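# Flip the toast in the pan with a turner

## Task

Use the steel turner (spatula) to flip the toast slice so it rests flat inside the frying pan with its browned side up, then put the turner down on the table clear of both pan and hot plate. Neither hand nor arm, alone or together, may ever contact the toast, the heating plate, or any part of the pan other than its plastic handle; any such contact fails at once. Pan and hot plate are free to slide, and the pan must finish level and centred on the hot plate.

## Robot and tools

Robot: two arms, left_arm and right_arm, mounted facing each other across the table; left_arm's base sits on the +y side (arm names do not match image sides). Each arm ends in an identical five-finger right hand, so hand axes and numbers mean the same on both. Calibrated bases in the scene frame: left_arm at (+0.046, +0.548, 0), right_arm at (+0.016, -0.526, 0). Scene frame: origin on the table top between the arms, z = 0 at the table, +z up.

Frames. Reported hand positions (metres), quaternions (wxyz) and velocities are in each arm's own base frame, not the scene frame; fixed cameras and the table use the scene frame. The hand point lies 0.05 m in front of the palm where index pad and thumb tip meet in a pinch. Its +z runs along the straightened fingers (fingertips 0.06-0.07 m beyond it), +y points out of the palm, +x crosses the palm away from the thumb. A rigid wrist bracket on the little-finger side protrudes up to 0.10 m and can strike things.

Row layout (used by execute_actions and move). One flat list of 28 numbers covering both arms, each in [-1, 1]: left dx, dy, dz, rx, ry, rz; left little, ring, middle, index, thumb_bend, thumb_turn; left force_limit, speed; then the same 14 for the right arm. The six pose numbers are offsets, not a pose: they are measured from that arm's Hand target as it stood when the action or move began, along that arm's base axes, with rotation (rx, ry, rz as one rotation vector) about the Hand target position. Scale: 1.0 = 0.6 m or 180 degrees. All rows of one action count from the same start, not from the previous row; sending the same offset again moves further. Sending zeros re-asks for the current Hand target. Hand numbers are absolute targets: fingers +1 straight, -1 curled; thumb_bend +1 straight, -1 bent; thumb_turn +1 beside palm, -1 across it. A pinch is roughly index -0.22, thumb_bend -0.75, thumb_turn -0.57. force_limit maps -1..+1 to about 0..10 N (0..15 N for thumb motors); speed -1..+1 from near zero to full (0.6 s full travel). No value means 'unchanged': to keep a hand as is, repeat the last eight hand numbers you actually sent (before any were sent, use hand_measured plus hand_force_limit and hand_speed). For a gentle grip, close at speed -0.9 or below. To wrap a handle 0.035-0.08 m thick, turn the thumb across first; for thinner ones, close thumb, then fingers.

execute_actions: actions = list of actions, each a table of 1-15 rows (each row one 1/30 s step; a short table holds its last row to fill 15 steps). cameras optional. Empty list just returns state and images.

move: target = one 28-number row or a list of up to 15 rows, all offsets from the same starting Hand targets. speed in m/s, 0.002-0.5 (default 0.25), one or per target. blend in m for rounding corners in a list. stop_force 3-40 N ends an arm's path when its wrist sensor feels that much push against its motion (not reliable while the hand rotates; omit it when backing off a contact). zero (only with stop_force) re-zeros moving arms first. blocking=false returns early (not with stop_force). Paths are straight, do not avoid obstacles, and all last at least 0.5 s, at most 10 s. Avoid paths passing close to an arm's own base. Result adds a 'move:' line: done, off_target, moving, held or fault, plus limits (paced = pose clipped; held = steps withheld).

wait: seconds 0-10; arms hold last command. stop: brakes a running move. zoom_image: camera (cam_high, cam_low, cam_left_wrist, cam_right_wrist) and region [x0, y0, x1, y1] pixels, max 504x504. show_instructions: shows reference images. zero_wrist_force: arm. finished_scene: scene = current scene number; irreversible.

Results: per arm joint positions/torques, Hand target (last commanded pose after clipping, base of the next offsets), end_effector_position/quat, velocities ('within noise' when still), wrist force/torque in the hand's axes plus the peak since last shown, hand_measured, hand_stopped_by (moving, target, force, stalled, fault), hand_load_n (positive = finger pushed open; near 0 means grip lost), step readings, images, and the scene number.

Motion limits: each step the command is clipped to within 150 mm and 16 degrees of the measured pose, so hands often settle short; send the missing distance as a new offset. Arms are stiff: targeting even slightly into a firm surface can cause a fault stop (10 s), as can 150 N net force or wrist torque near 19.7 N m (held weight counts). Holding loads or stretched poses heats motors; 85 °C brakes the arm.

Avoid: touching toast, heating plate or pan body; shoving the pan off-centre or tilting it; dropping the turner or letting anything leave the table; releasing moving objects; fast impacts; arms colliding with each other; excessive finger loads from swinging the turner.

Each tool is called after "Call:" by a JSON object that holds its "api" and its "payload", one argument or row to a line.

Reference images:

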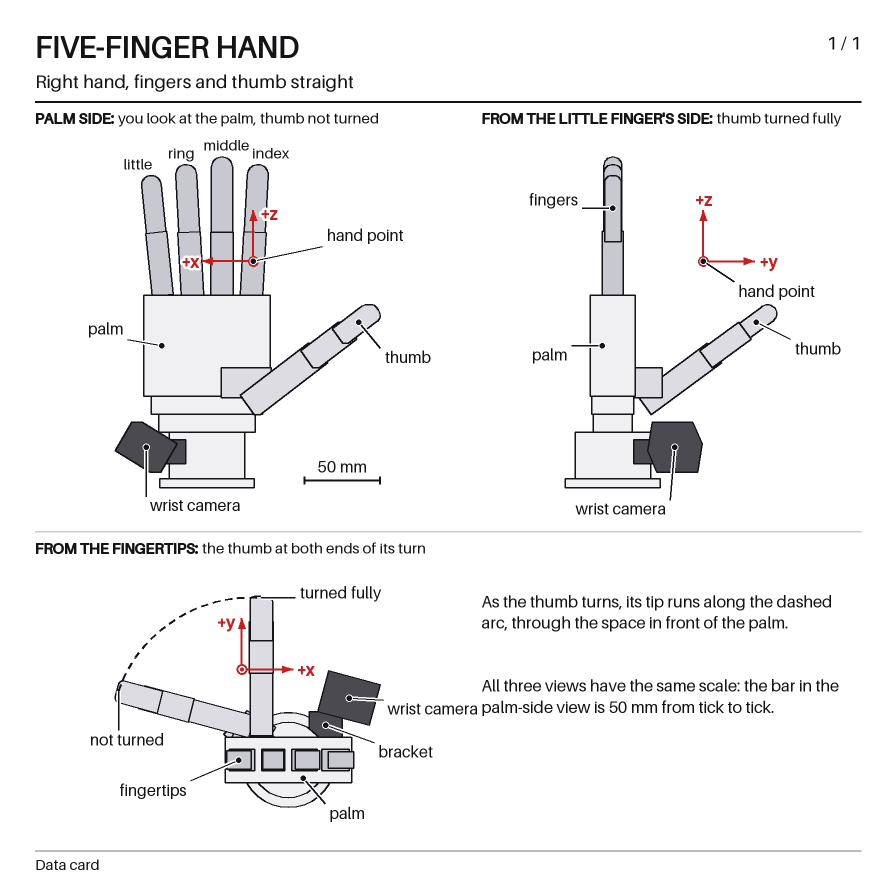

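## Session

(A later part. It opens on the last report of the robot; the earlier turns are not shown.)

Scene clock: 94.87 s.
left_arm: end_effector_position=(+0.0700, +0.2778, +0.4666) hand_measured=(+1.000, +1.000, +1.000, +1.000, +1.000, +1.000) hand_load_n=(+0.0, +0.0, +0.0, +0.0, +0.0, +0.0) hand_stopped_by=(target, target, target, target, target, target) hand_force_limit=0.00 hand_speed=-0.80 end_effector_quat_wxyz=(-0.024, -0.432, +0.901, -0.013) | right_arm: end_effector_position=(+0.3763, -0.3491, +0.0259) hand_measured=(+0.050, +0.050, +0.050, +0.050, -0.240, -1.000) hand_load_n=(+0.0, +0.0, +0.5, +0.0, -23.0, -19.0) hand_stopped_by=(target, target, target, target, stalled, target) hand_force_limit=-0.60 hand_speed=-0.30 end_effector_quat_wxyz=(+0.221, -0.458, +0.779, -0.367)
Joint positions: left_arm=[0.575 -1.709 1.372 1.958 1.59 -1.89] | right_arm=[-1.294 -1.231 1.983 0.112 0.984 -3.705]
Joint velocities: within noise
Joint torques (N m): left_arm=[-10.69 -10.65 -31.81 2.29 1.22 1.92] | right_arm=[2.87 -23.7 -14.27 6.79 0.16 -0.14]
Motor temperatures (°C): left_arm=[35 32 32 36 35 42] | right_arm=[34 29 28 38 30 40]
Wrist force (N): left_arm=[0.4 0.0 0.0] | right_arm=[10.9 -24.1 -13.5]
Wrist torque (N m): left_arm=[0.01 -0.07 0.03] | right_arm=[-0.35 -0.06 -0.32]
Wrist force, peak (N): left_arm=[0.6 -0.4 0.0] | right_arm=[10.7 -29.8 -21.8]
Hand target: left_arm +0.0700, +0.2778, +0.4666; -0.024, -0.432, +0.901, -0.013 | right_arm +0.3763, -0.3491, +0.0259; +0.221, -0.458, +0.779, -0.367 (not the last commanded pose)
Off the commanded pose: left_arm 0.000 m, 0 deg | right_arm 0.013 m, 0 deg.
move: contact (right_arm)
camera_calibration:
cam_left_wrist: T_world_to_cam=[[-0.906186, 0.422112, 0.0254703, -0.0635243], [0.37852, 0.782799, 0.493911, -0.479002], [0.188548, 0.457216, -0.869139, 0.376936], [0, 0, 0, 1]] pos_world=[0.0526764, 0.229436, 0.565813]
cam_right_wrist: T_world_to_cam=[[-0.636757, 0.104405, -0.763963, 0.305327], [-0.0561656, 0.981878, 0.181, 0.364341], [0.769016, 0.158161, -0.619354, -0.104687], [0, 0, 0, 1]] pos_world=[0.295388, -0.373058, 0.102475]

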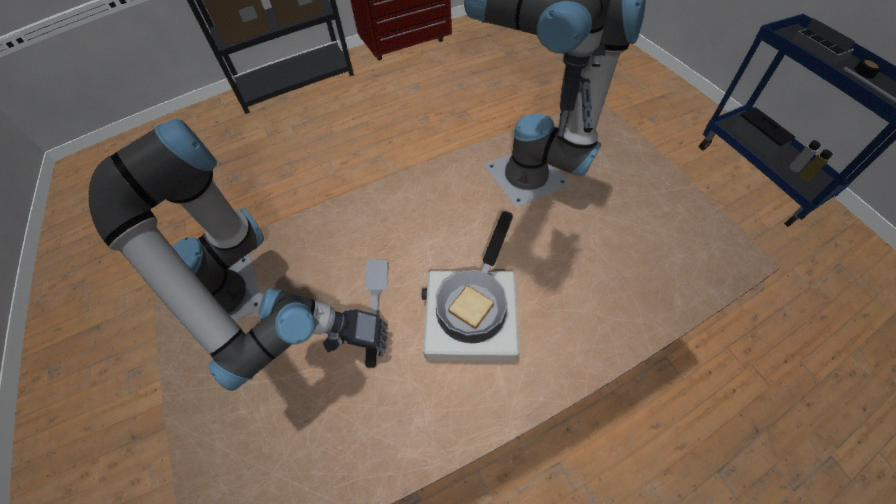

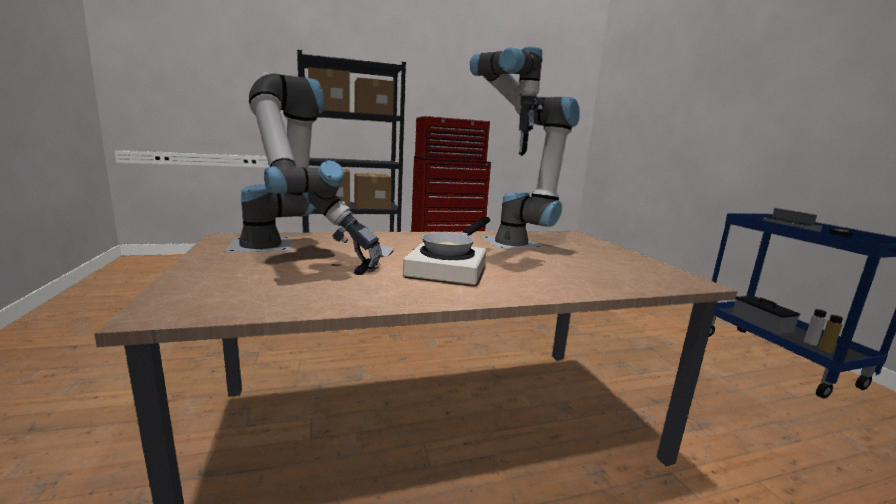

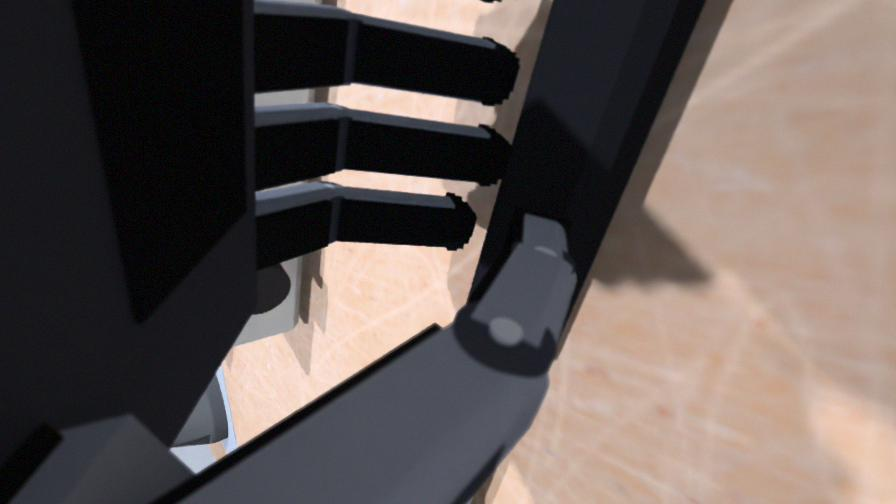

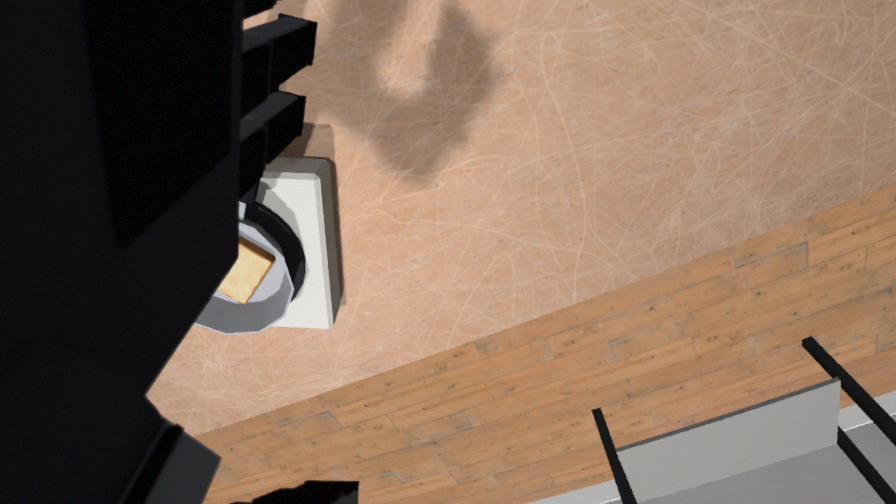

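Call:
{"api": "move", "payload": {
  "target": [0,0,0,0,0,0,1,1,1,1,1,1,0,-0.8,0,0,0.06,0,0,0,0.05,0.05,0.05,0.05,-0.24,-1,-0.6,-0.3],
  "speed": 0.1,
  "cameras": []
}}

Call:
{"api": "move", "payload": {
  "target": [0,0,0,0,0,0,1,1,1,1,1,1,0,-0.8,0,0,0,0,0,0,0.05,0.05,0.05,0.05,0.3,-1,-0.6,0],
  "speed": 0.1
}}

Call:
{"api": "zoom_image", "payload": {
  "camera": "cam_left_wrist",
  "region": [350, 0, 800, 400]
}}

Call:
{"api": "zoom_image", "payload": {
  "camera": "cam_low",
  "region": [335, 190, 425, 280]
}}

Scene clock: 97.03 s.
left_arm: end_effector_position=(+0.0700, +0.2778, +0.4666) hand_measured=(+1.000, +1.000, +1.000, +1.000, +1.000, +1.000) hand_load_n=(+0.0, +0.0, +0.0, +0.0, +0.0, +0.0) hand_stopped_by=(target, target, target, target, target, target) hand_force_limit=0.00 hand_speed=-0.80 end_effector_quat_wxyz=(-0.024, -0.432, +0.901, -0.013) | right_arm: end_effector_position=(+0.3764, -0.3492, +0.0619) hand_measured=(+0.050, +0.050, +0.050, +0.050, -0.240, -1.000) hand_load_n=(+0.0, +0.0, +0.0, +0.0, +0.0, +0.0) hand_stopped_by=(target, target, target, target, target, target) hand_force_limit=-0.60 hand_speed=-0.30 end_effector_quat_wxyz=(+0.221, -0.458, +0.779, -0.367)
Joint positions: left_arm=[0.575 -1.709 1.372 1.958 1.59 -1.89] | right_arm=[-1.294 -1.291 1.947 0.207 0.984 -3.705]
Joint velocities: within noise
Joint torques (N m): left_arm=[-10.09 -9.72 -32.2 2.08 1.19 1.82] | right_arm=[-3.26 -31.31 -10.36 0.3 -2.97 -1.58]
Motor temperatures (°C): left_arm=[35 32 32 36 35 42] | right_arm=[34 29 28 38 30 40]
Wrist force (N): left_arm=[0.3 -0.1 0.1] | right_arm=[0.4 -0.5 0.0]
Wrist torque (N m): left_arm=[-0.02 -0.05 0.02] | right_arm=[0.18 -0.04 0.14]
Wrist force, peak (N): left_arm=[0.7 -0.3 0.3] | right_arm=[11.0 -24.3 -13.6]
Hand target: left_arm +0.0700, +0.2778, +0.4666; -0.024, -0.432, +0.901, -0.013 | right_arm +0.3763, -0.3491, +0.0619; +0.221, -0.458, +0.779, -0.367
Off the commanded pose: left_arm 0.000 m, 0 deg | right_arm 0.000 m, 0 deg.
move: done
No camera images: "cameras" was empty.

Scene clock: 97.83 s.
left_arm: end_effector_position=(+0.0700, +0.2778, +0.4666) hand_measured=(+1.000, +1.000, +1.000, +1.000, +1.000, +1.000) hand_load_n=(+0.0, +0.0, +0.0, +0.0, -0.5, +0.0) hand_stopped_by=(target, target, target, target, target, target) hand_force_limit=0.00 hand_speed=-0.80 end_effector_quat_wxyz=(-0.024, -0.432, +0.901, -0.013) | right_arm: end_effector_position=(+0.3763, -0.3491, +0.0619) hand_measured=(+0.050, +0.050, +0.050, +0.050, +0.300, -1.000) hand_load_n=(-0.5, +0.0, +0.0, +0.0, +0.0, +0.0) hand_stopped_by=(target, target, target, target, target, target) hand_force_limit=-0.60 hand_speed=0.00 end_effector_quat_wxyz=(+0.221, -0.458, +0.779, -0.367)
Joint positions: left_arm=[0.575 -1.709 1.372 1.958 1.59 -1.89] | right_arm=[-1.294 -1.291 1.948 0.207 0.984 -3.705]
Joint velocities: within noise
Joint torques (N m): left_arm=[-12.32 -8.23 -31.35 2.04 1.2 1.79] | right_arm=[-6.13 -33.93 -11.29 3.62 -2.82 -1.56]
Motor temperatures (°C): left_arm=[35 32 32 36 35 42] | right_arm=[34 29 28 38 30 40]
Wrist force (N): left_arm=[0.4 -0.1 -0.2] | right_arm=[0.2 -0.6 -0.1]
Wrist torque (N m): left_arm=[0.00 -0.06 0.02] | right_arm=[0.18 -0.01 0.12]
Wrist force, peak (N): left_arm=[0.7 -0.2 -0.3] | right_arm=[0.2 -0.7 0.2]
Hand target: left_arm +0.0700, +0.2778, +0.4666; -0.024, -0.432, +0.901, -0.013 | right_arm +0.3763, -0.3491, +0.0619; +0.221, -0.458, +0.779, -0.367
Off the commanded pose: left_arm 0.000 m, 0 deg | right_arm 0.000 m, 0 deg.
move: done
camera_calibration:
cam_left_wrist: T_world_to_cam=[[-0.906186, 0.422112, 0.0254705, -0.0635244], [0.37852, 0.782799, 0.493911, -0.479002], [0.188547, 0.457216, -0.869139, 0.376936], [0, 0, 0, 1]] pos_world=[0.0526765, 0.229436, 0.565813]
cam_right_wrist: T_world_to_cam=[[-0.636755, 0.10439, -0.763967, 0.332822], [-0.0561714, 0.981881, 0.180984, 0.357831], [0.769018, 0.158156, -0.619353, -0.0823969], [0, 0, 0, 1]] pos_world=[0.295391, -0.373059, 0.138471]

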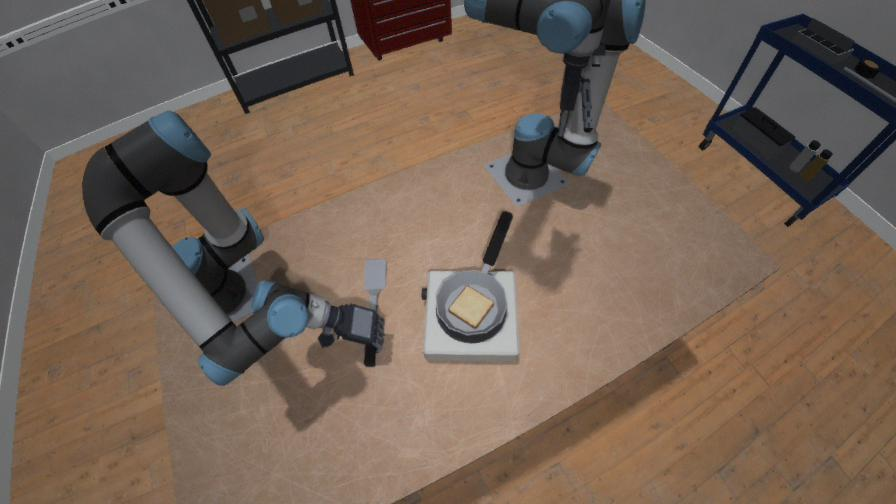

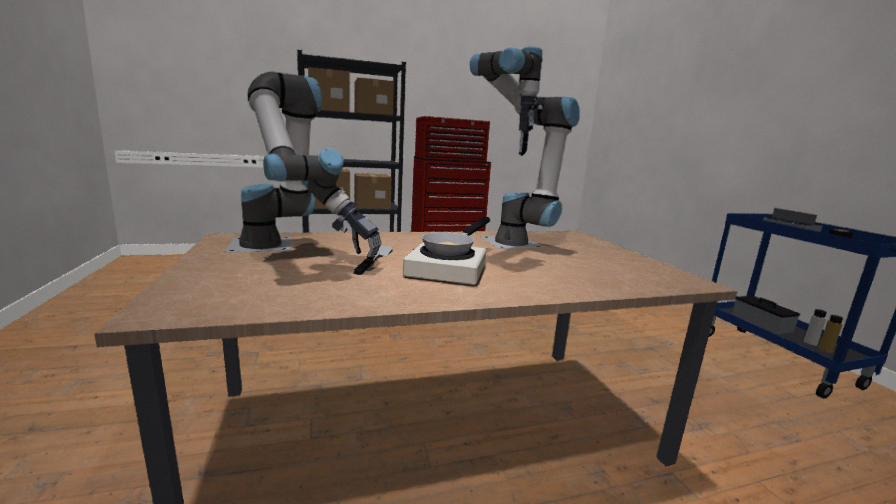

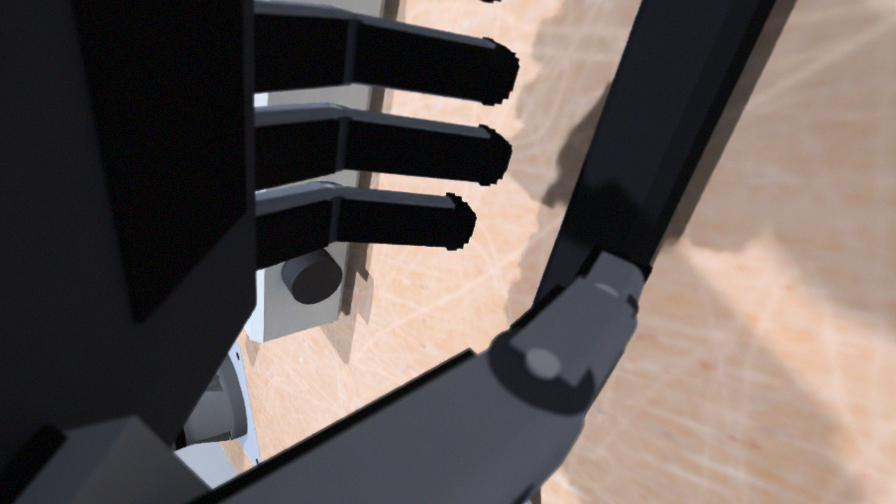

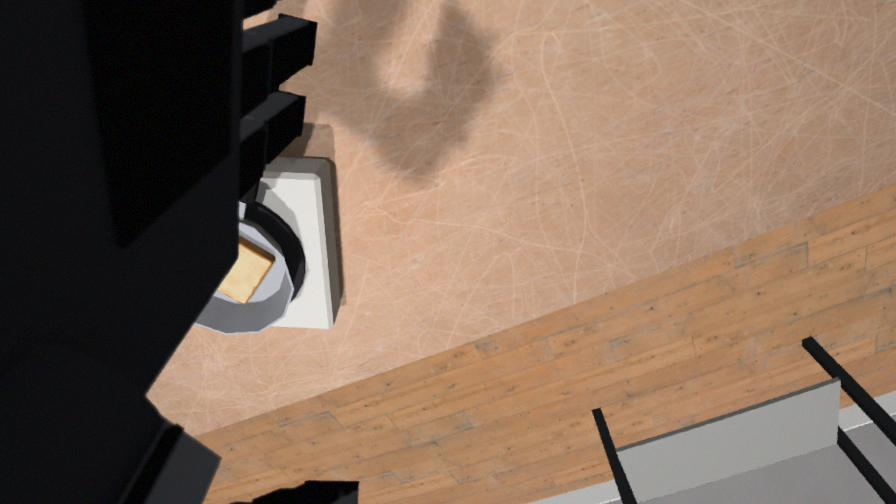

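Scaled by 1.120 from the camera's 896x504 image, which has a finer 1280x720 frame.

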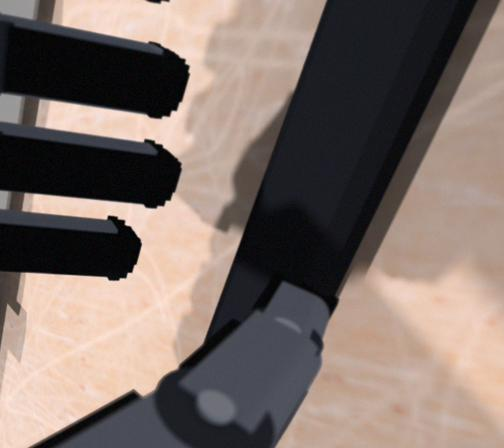

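Scaled by 5.600 from the camera's 896x504 image, which has a finer 1280x720 frame.

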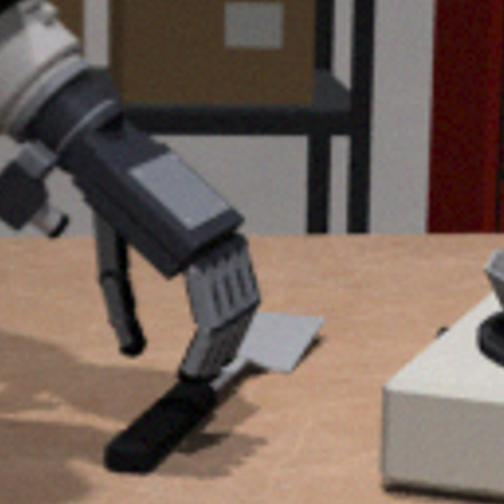

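Call:
{"api": "move", "payload": {
  "target": [0,0,0,0,0,0,1,1,1,1,1,1,0,-0.8,-0.0075,0.0037,-0.045,0,0,0,0.06,0.06,0.06,0.06,0.35,-1,-0.6,0],
  "speed": 0.1,
  "cameras": []
}}

Call:
{"api": "move", "payload": {
  "target": [0,0,0,0,0,0,1,1,1,1,1,1,0,-0.8,0,0,-0.033,0,0,0,0.06,0.06,0.06,0.06,0.35,-1,-0.6,0],
  "speed": 0.01,
  "stop_force": 4
}}

Call:
{"api": "zoom_image", "payload": {
  "camera": "cam_left_wrist",
  "region": [350, 0, 800, 400]
}}

Call:
{"api": "zoom_image", "payload": {
  "camera": "cam_low",
  "region": [335, 190, 425, 280]
}}

Scene clock: 102.47 s.
left_arm: end_effector_position=(+0.0700, +0.2778, +0.4666) hand_measured=(+1.000, +1.000, +1.000, +1.000, +1.000, +1.000) hand_load_n=(+0.0, +0.0, +0.0, +0.0, +0.0, +0.0) hand_stopped_by=(target, target, target, target, target, target) hand_force_limit=0.00 hand_speed=-0.80 end_effector_quat_wxyz=(-0.024, -0.432, +0.901, -0.013) | right_arm: end_effector_position=(+0.3718, -0.3469, +0.0349) hand_measured=(+0.060, +0.060, +0.060, +0.060, +0.350, -1.000) hand_load_n=(+0.0, +0.0, +0.0, +0.0, +0.5, +0.0) hand_stopped_by=(target, target, target, target, target, target) hand_force_limit=-0.60 hand_speed=0.00 end_effector_quat_wxyz=(+0.221, -0.458, +0.779, -0.367)
Joint positions: left_arm=[0.575 -1.709 1.372 1.958 1.59 -1.89] | right_arm=[-1.305 -1.254 1.988 0.136 0.977 -3.715]
Joint velocities: within noise
Joint torques (N m): left_arm=[-11 -9.44 -33.77 1.95 1.46 1.97] | right_arm=[4.98 -38.78 -26.75 3.82 -0.65 1.76]
Motor temperatures (°C): left_arm=[35 32 32 36 35 42] | right_arm=[34 29 28 38 30 40]
Wrist force (N): left_arm=[0.3 -0.2 -0.1] | right_arm=[0.3 -0.6 0.2]
Wrist torque (N m): left_arm=[-0.02 -0.05 0.02] | right_arm=[0.16 -0.03 0.10]
Wrist force, peak (N): left_arm=[0.8 -0.2 0.1] | right_arm=[0.2 -1.1 -0.1]
Hand target: left_arm +0.0700, +0.2778, +0.4666; -0.024, -0.432, +0.901, -0.013 | right_arm +0.3718, -0.3469, +0.0349; +0.221, -0.458, +0.779, -0.367
Off the commanded pose: left_arm 0.000 m, 0 deg | right_arm 0.000 m, 0 deg.
move: done
No camera images: "cameras" was empty.

Scene clock: 104.67 s.
left_arm: end_effector_position=(+0.0700, +0.2778, +0.4666) hand_measured=(+1.000, +1.000, +1.000, +1.000, +1.000, +1.000) hand_load_n=(+0.0, +0.0, +0.0, +0.0, +0.0, +0.0) hand_stopped_by=(target, target, target, target, target, target) hand_force_limit=0.00 hand_speed=-0.80 end_effector_quat_wxyz=(-0.024, -0.432, +0.901, -0.013) | right_arm: end_effector_position=(+0.3718, -0.3469, +0.0234) hand_measured=(+0.060, +0.060, +0.060, +0.060, +0.350, -1.000) hand_load_n=(+0.0, +0.0, -1.0, +0.0, +0.0, +0.0) hand_stopped_by=(target, target, target, target, target, target) hand_force_limit=-0.60 hand_speed=0.00 end_effector_quat_wxyz=(+0.221, -0.458, +0.779, -0.367)
Joint positions: left_arm=[0.575 -1.709 1.372 1.958 1.59 -1.89] | right_arm=[-1.305 -1.234 1.998 0.106 0.977 -3.715]
Joint velocities: within noise
Joint torques (N m): left_arm=[-10.64 -10.39 -30.98 1.88 1.48 2.02] | right_arm=[6.89 -36.67 -25.13 4.01 0.49 1.68]
Motor temperatures (°C): left_arm=[35 32 32 36 35 42] | right_arm=[34 29 28 38 30 40]
Wrist force (N): left_arm=[0.3 -0.1 -0.1] | right_arm=[0.4 -4.9 -2.7]
Wrist torque (N m): left_arm=[0.00 -0.05 0.02] | right_arm=[0.27 0.06 0.00]
Wrist force, peak (N): left_arm=[0.9 -0.3 -0.2] | right_arm=[1.1 -11.0 -7.0]
Hand target: left_arm +0.0700, +0.2778, +0.4666; -0.024, -0.432, +0.901, -0.013 | right_arm +0.3718, -0.3469, +0.0234; +0.221, -0.458, +0.779, -0.367 (not the last commanded pose)
Off the commanded pose: left_arm 0.000 m, 0 deg | right_arm 0.008 m, 0 deg.
move: contact (right_arm)
camera_calibration:
cam_left_wrist: T_world_to_cam=[[-0.906186, 0.422112, 0.0254701, -0.0635242], [0.37852, 0.782799, 0.493911, -0.479002], [0.188548, 0.457216, -0.869139, 0.376936], [0, 0, 0, 1]] pos_world=[0.0526765, 0.229436, 0.565813]
cam_right_wrist: T_world_to_cam=[[-0.636755, 0.104382, -0.763968, 0.300267], [-0.0561733, 0.981882, 0.180975, 0.362381], [0.769017, 0.158151, -0.619355, -0.103168], [0, 0, 0, 1]] pos_world=[0.290891, -0.370842, 0.0999147]

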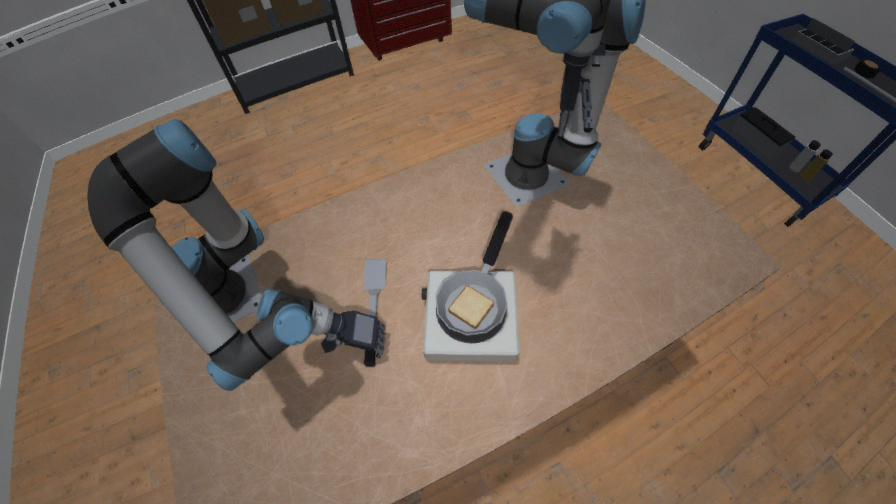

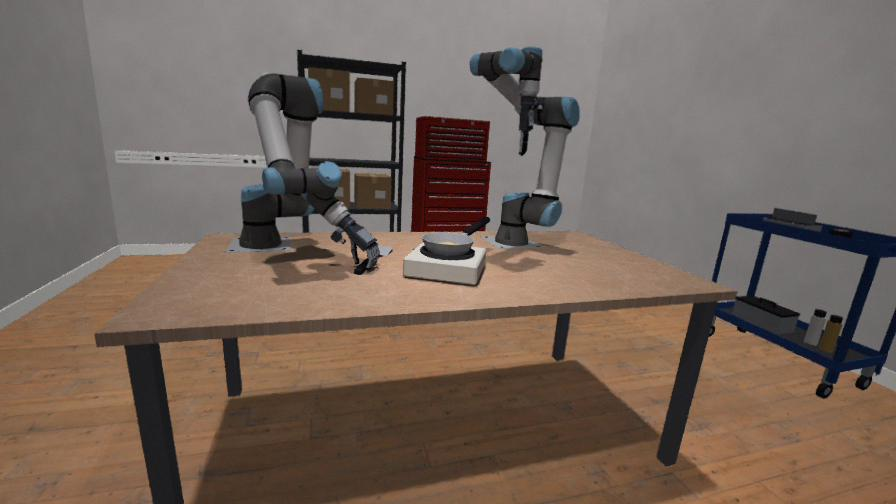

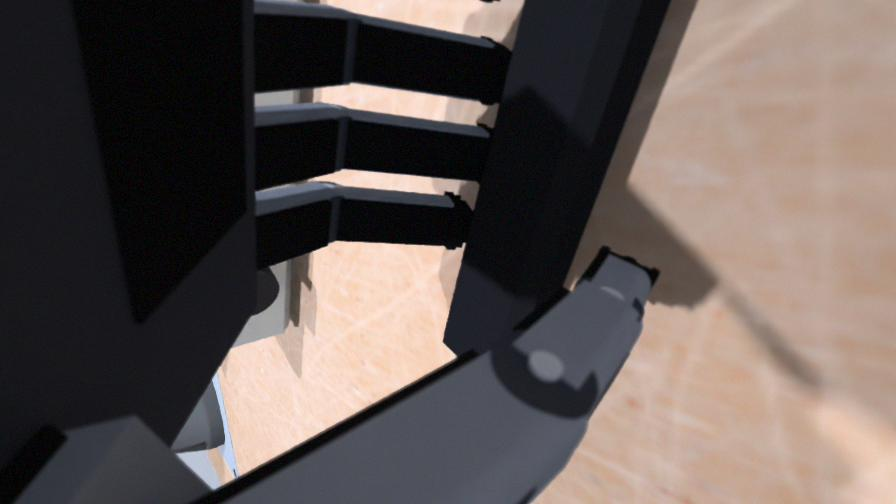

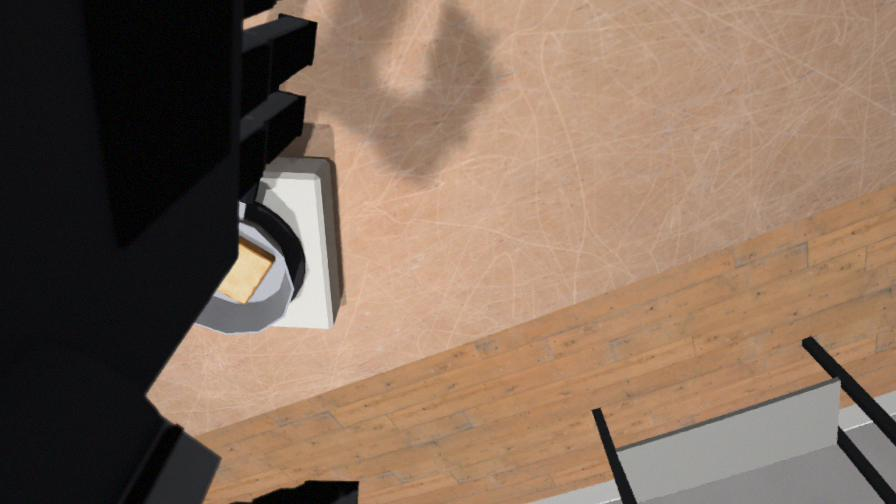

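Scaled by 1.120 from the camera's 896x504 image, which has a finer 1280x720 frame.

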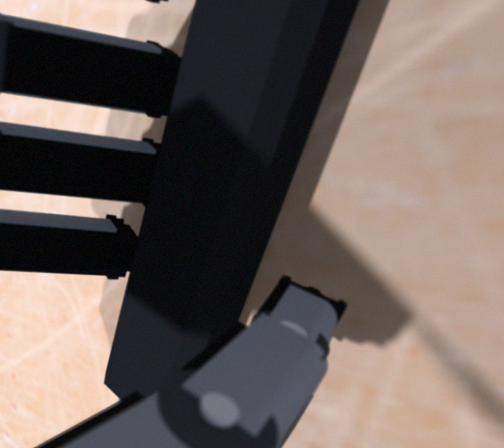

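Scaled by 5.600 from the camera's 896x504 image, which has a finer 1280x720 frame.

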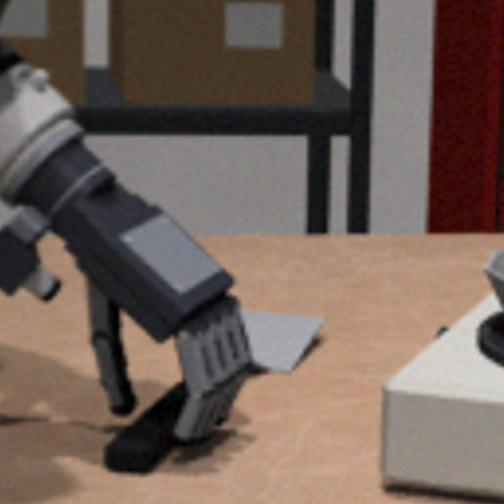

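Call:
{"api": "move", "payload": {
  "target": [0,0,0,0,0,0,1,1,1,1,1,1,0,-0.8,0,0,0.03,-0.0313,-0.0588,0,0.06,0.06,0.06,0.06,0.3,-1,-0.6,0],
  "speed": 0.1
}}

Call:
{"api": "zoom_image", "payload": {
  "camera": "cam_left_wrist",
  "region": [350, 0, 800, 400]
}}

Call:
{"api": "zoom_image", "payload": {
  "camera": "cam_low",
  "region": [335, 190, 425, 280]
}}

Scene clock: 112.83 s.
left_arm: end_effector_position=(+0.0700, +0.2778, +0.4666) hand_measured=(+1.000, +1.000, +1.000, +1.000, +1.000, +1.000) hand_load_n=(+0.0, +0.0, +0.0, +0.0, +0.0, +0.0) hand_stopped_by=(target, target, target, target, target, target) hand_force_limit=0.00 hand_speed=-0.80 end_effector_quat_wxyz=(-0.024, -0.432, +0.901, -0.013) | right_arm: end_effector_position=(+0.3718, -0.3469, +0.0414) hand_measured=(+0.060, +0.060, +0.060, +0.060, +0.300, -1.000) hand_load_n=(+0.0, +0.0, +0.0, +0.0, +0.0, +0.0) hand_stopped_by=(target, target, target, target, target, target) hand_force_limit=-0.60 hand_speed=0.00 end_effector_quat_wxyz=(+0.269, -0.432, +0.737, -0.445)
Joint positions: left_arm=[0.575 -1.709 1.372 1.958 1.59 -1.89] | right_arm=[-1.395 -1.316 2.14 -0.131 0.802 -3.651]
Joint velocities: within noise
Joint torques (N m): left_arm=[-11.02 -10.09 -32.23 1.68 1.1 2.28] | right_arm=[9.07 -22.45 -26.43 1.66 -0.69 -1.59]
Motor temperatures (°C): left_arm=[35 32 32 36 35 42] | right_arm=[34 29 28 38 30 40]
Wrist force (N): left_arm=[0.3 -0.2 0.0] | right_arm=[0.4 -0.4 0.2]
Wrist torque (N m): left_arm=[-0.02 -0.05 0.02] | right_arm=[0.27 -0.09 0.21]
Wrist force, peak (N): left_arm=[0.8 0.0 0.2] | right_arm=[0.6 -5.0 -2.7]
Hand target: left_arm +0.0700, +0.2778, +0.4666; -0.024, -0.432, +0.901, -0.013 | right_arm +0.3718, -0.3469, +0.0414; +0.269, -0.432, +0.737, -0.445
Off the commanded pose: left_arm 0.000 m, 0 deg | right_arm 0.000 m, 0 deg.
move: done
camera_calibration:
cam_left_wrist: T_world_to_cam=[[-0.906186, 0.422112, 0.0254699, -0.063524], [0.378519, 0.7828, 0.493911, -0.479002], [0.188548, 0.457216, -0.86914, 0.376937], [0, 0, 0, 1]] pos_world=[0.0526765, 0.229436, 0.565813]
cam_right_wrist: T_world_to_cam=[[-0.484928, 0.0237159, -0.874233, 0.234112], [-0.0793394, 0.994317, 0.0709822, 0.376598], [0.870948, 0.103782, -0.48029, -0.154489], [0, 0, 0, 1]] pos_world=[0.277958, -0.363977, 0.103737]

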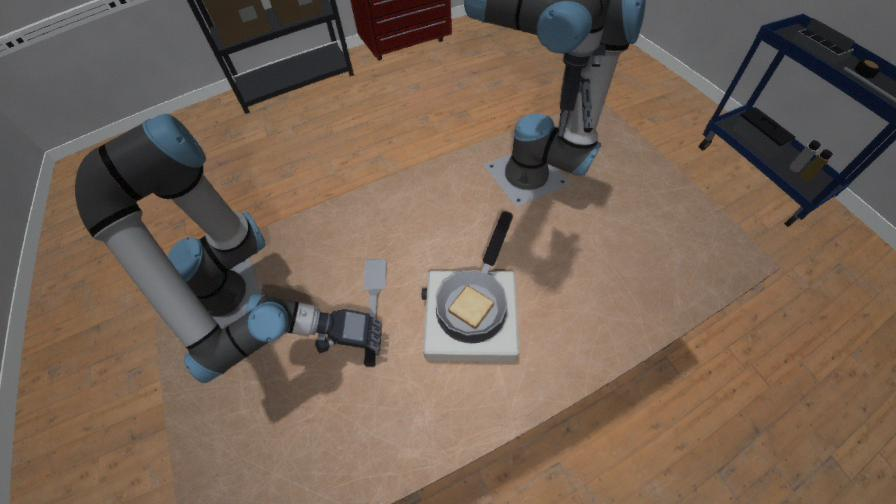

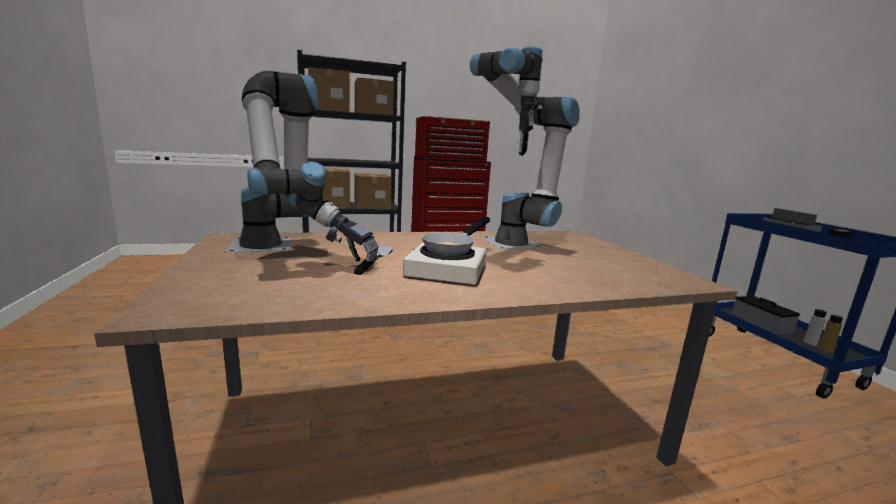

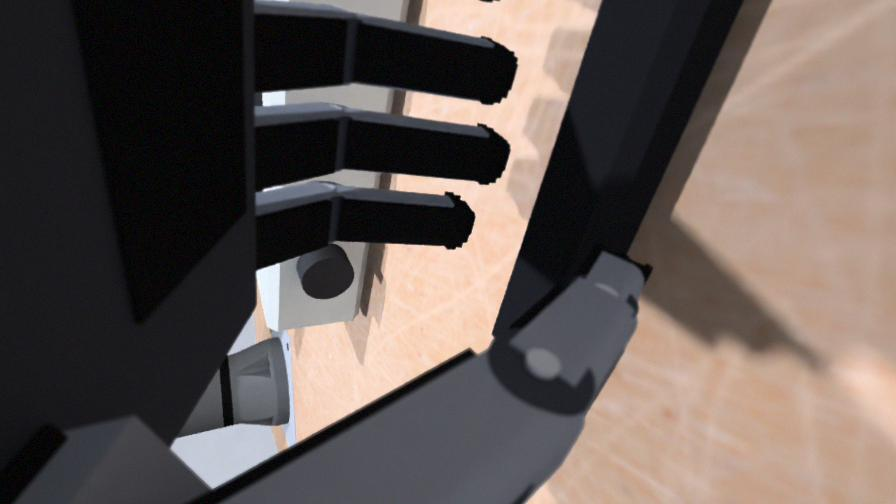

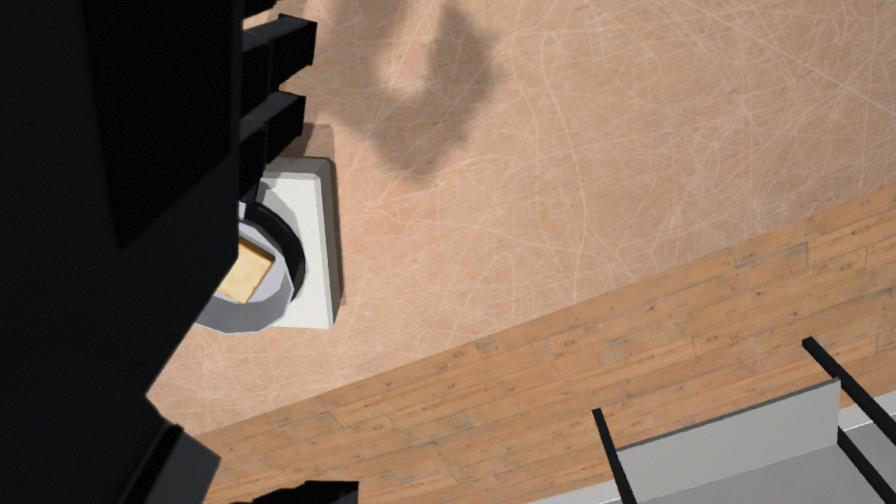

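Scaled by 1.120 from the camera's 896x504 image, which has a finer 1280x720 frame.

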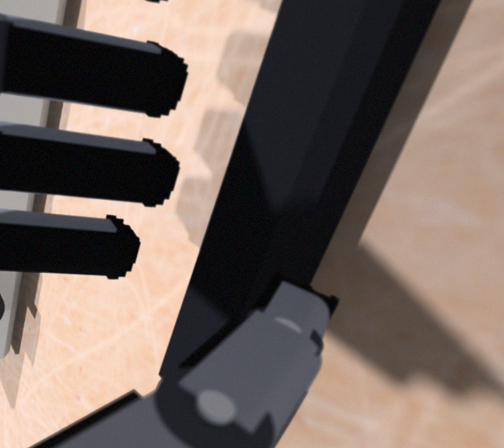

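Scaled by 5.600 from the camera's 896x504 image, which has a finer 1280x720 frame.

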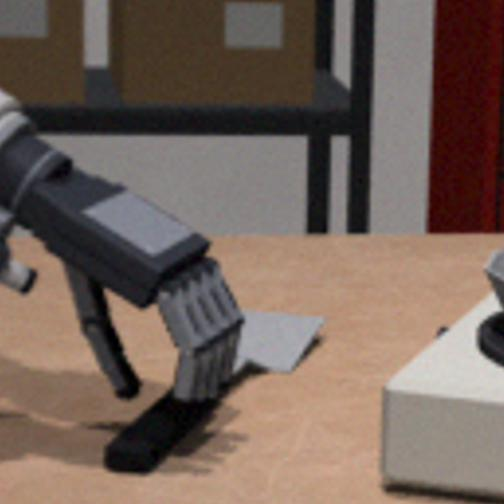

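Call:
{"api": "move", "payload": {
  "target": [0,0,0,0,0,0,1,1,1,1,1,1,0,-0.8,0,0,-0.045,0,0,0,0.06,0.06,0.06,0.06,0.35,-1,-0.6,0],
  "speed": 0.012,
  "stop_force": 4
}}

Call:
{"api": "zoom_image", "payload": {
  "camera": "cam_left_wrist",
  "region": [350, 0, 800, 400]
}}

Call:
{"api": "zoom_image", "payload": {
  "camera": "cam_low",
  "region": [335, 190, 425, 280]
}}

Scene clock: 116.47 s.
left_arm: end_effector_position=(+0.0700, +0.2778, +0.4666) hand_measured=(+1.000, +1.000, +1.000, +1.000, +1.000, +1.000) hand_load_n=(+0.0, +0.0, +0.0, +0.0, +0.0, +0.0) hand_stopped_by=(target, target, target, target, target, target) hand_force_limit=0.00 hand_speed=-0.80 end_effector_quat_wxyz=(-0.024, -0.432, +0.901, -0.013) | right_arm: end_effector_position=(+0.3718, -0.3469, +0.0221) hand_measured=(+0.060, +0.060, +0.060, +0.060, +0.350, -1.000) hand_load_n=(-0.5, +0.0, -0.5, +0.0, -0.5, -0.5) hand_stopped_by=(target, target, target, target, target, target) hand_force_limit=-0.60 hand_speed=0.00 end_effector_quat_wxyz=(+0.269, -0.432, +0.737, -0.445)
Joint positions: left_arm=[0.575 -1.709 1.372 1.958 1.59 -1.89] | right_arm=[-1.395 -1.275 2.156 -0.188 0.802 -3.651]
Joint velocities: within noise
Joint torques (N m): left_arm=[-10.55 -10.31 -32.07 1.78 1.33 2.02] | right_arm=[7.93 -34.06 -24.79 3.32 0.71 -1.56]
Motor temperatures (°C): left_arm=[35 32 32 36 35 42] | right_arm=[34 29 28 37 30 40]
Wrist force (N): left_arm=[0.5 -0.2 0.0] | right_arm=[0.5 -3.3 -2.4]
Wrist torque (N m): left_arm=[-0.03 -0.08 0.03] | right_arm=[0.09 -0.06 0.17]
Wrist force, peak (N): left_arm=[0.8 -0.2 0.1] | right_arm=[0.0 -12.7 -11.5]
Hand target: left_arm +0.0700, +0.2778, +0.4666; -0.024, -0.432, +0.901, -0.013 | right_arm +0.3718, -0.3469, +0.0221; +0.269, -0.432, +0.737, -0.445 (not the last commanded pose)
Off the commanded pose: left_arm 0.000 m, 0 deg | right_arm 0.008 m, 0 deg.
move: contact (right_arm)
camera_calibration:
cam_left_wrist: T_world_to_cam=[[-0.906186, 0.422112, 0.0254701, -0.0635241], [0.378519, 0.7828, 0.493911, -0.479002], [0.188548, 0.457216, -0.869139, 0.376936], [0, 0, 0, 1]] pos_world=[0.0526765, 0.229436, 0.565813]
cam_right_wrist: T_world_to_cam=[[-0.484892, 0.0235421, -0.874257, 0.217209], [-0.0795222, 0.99431, 0.0708805, 0.378041], [0.870951, 0.103892, -0.480261, -0.163758], [0, 0, 0, 1]] pos_world=[0.278011, -0.36399, 0.0844546]

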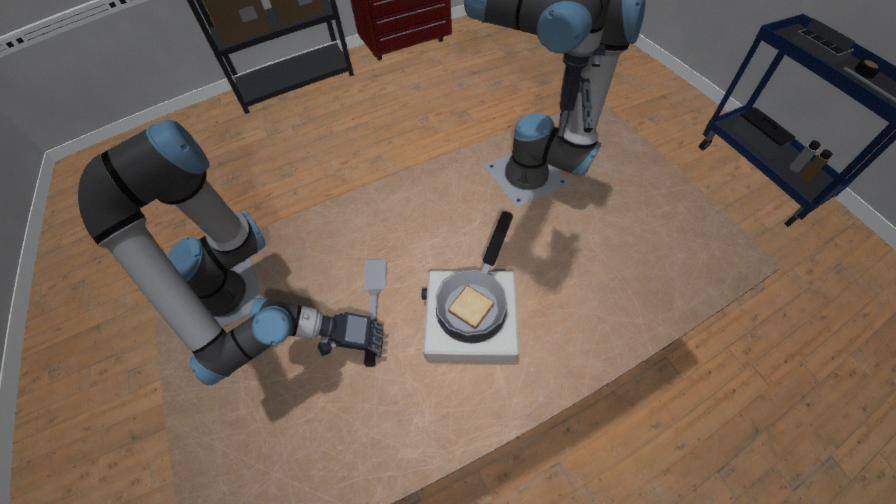

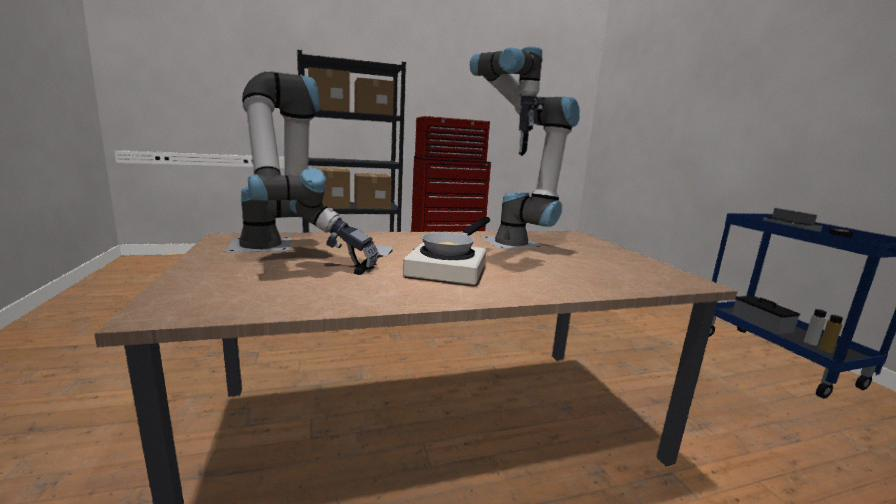

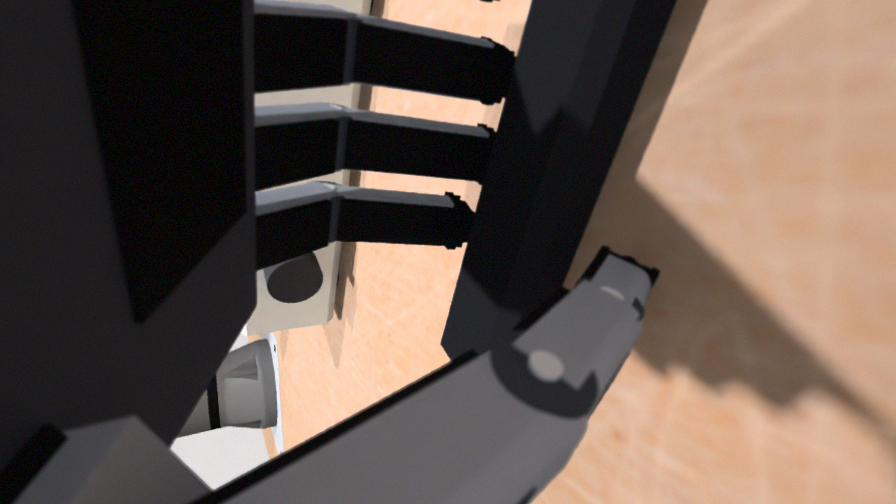

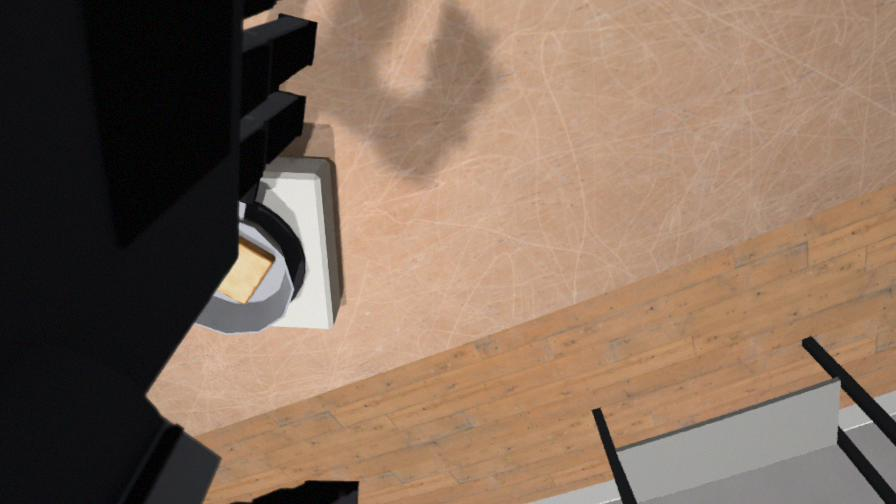

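Scaled by 1.120 from the camera's 896x504 image, which has a finer 1280x720 frame.

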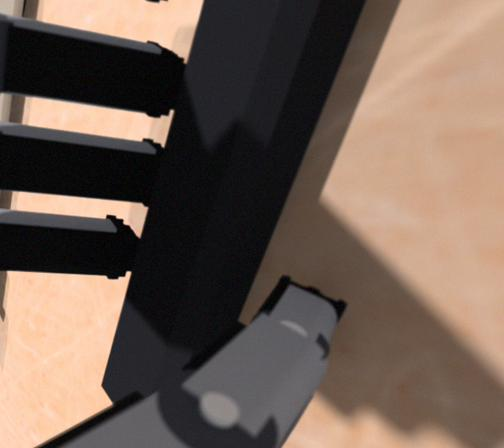

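Scaled by 5.600 from the camera's 896x504 image, which has a finer 1280x720 frame.

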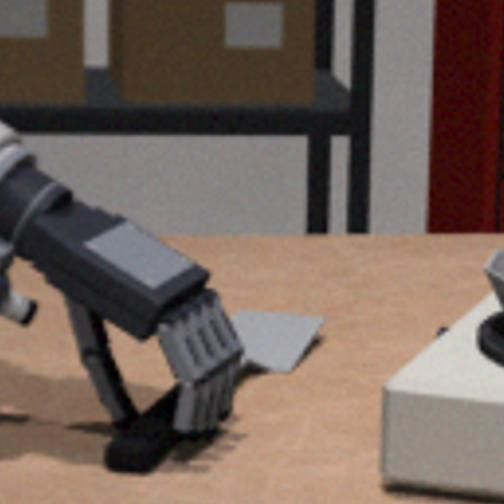

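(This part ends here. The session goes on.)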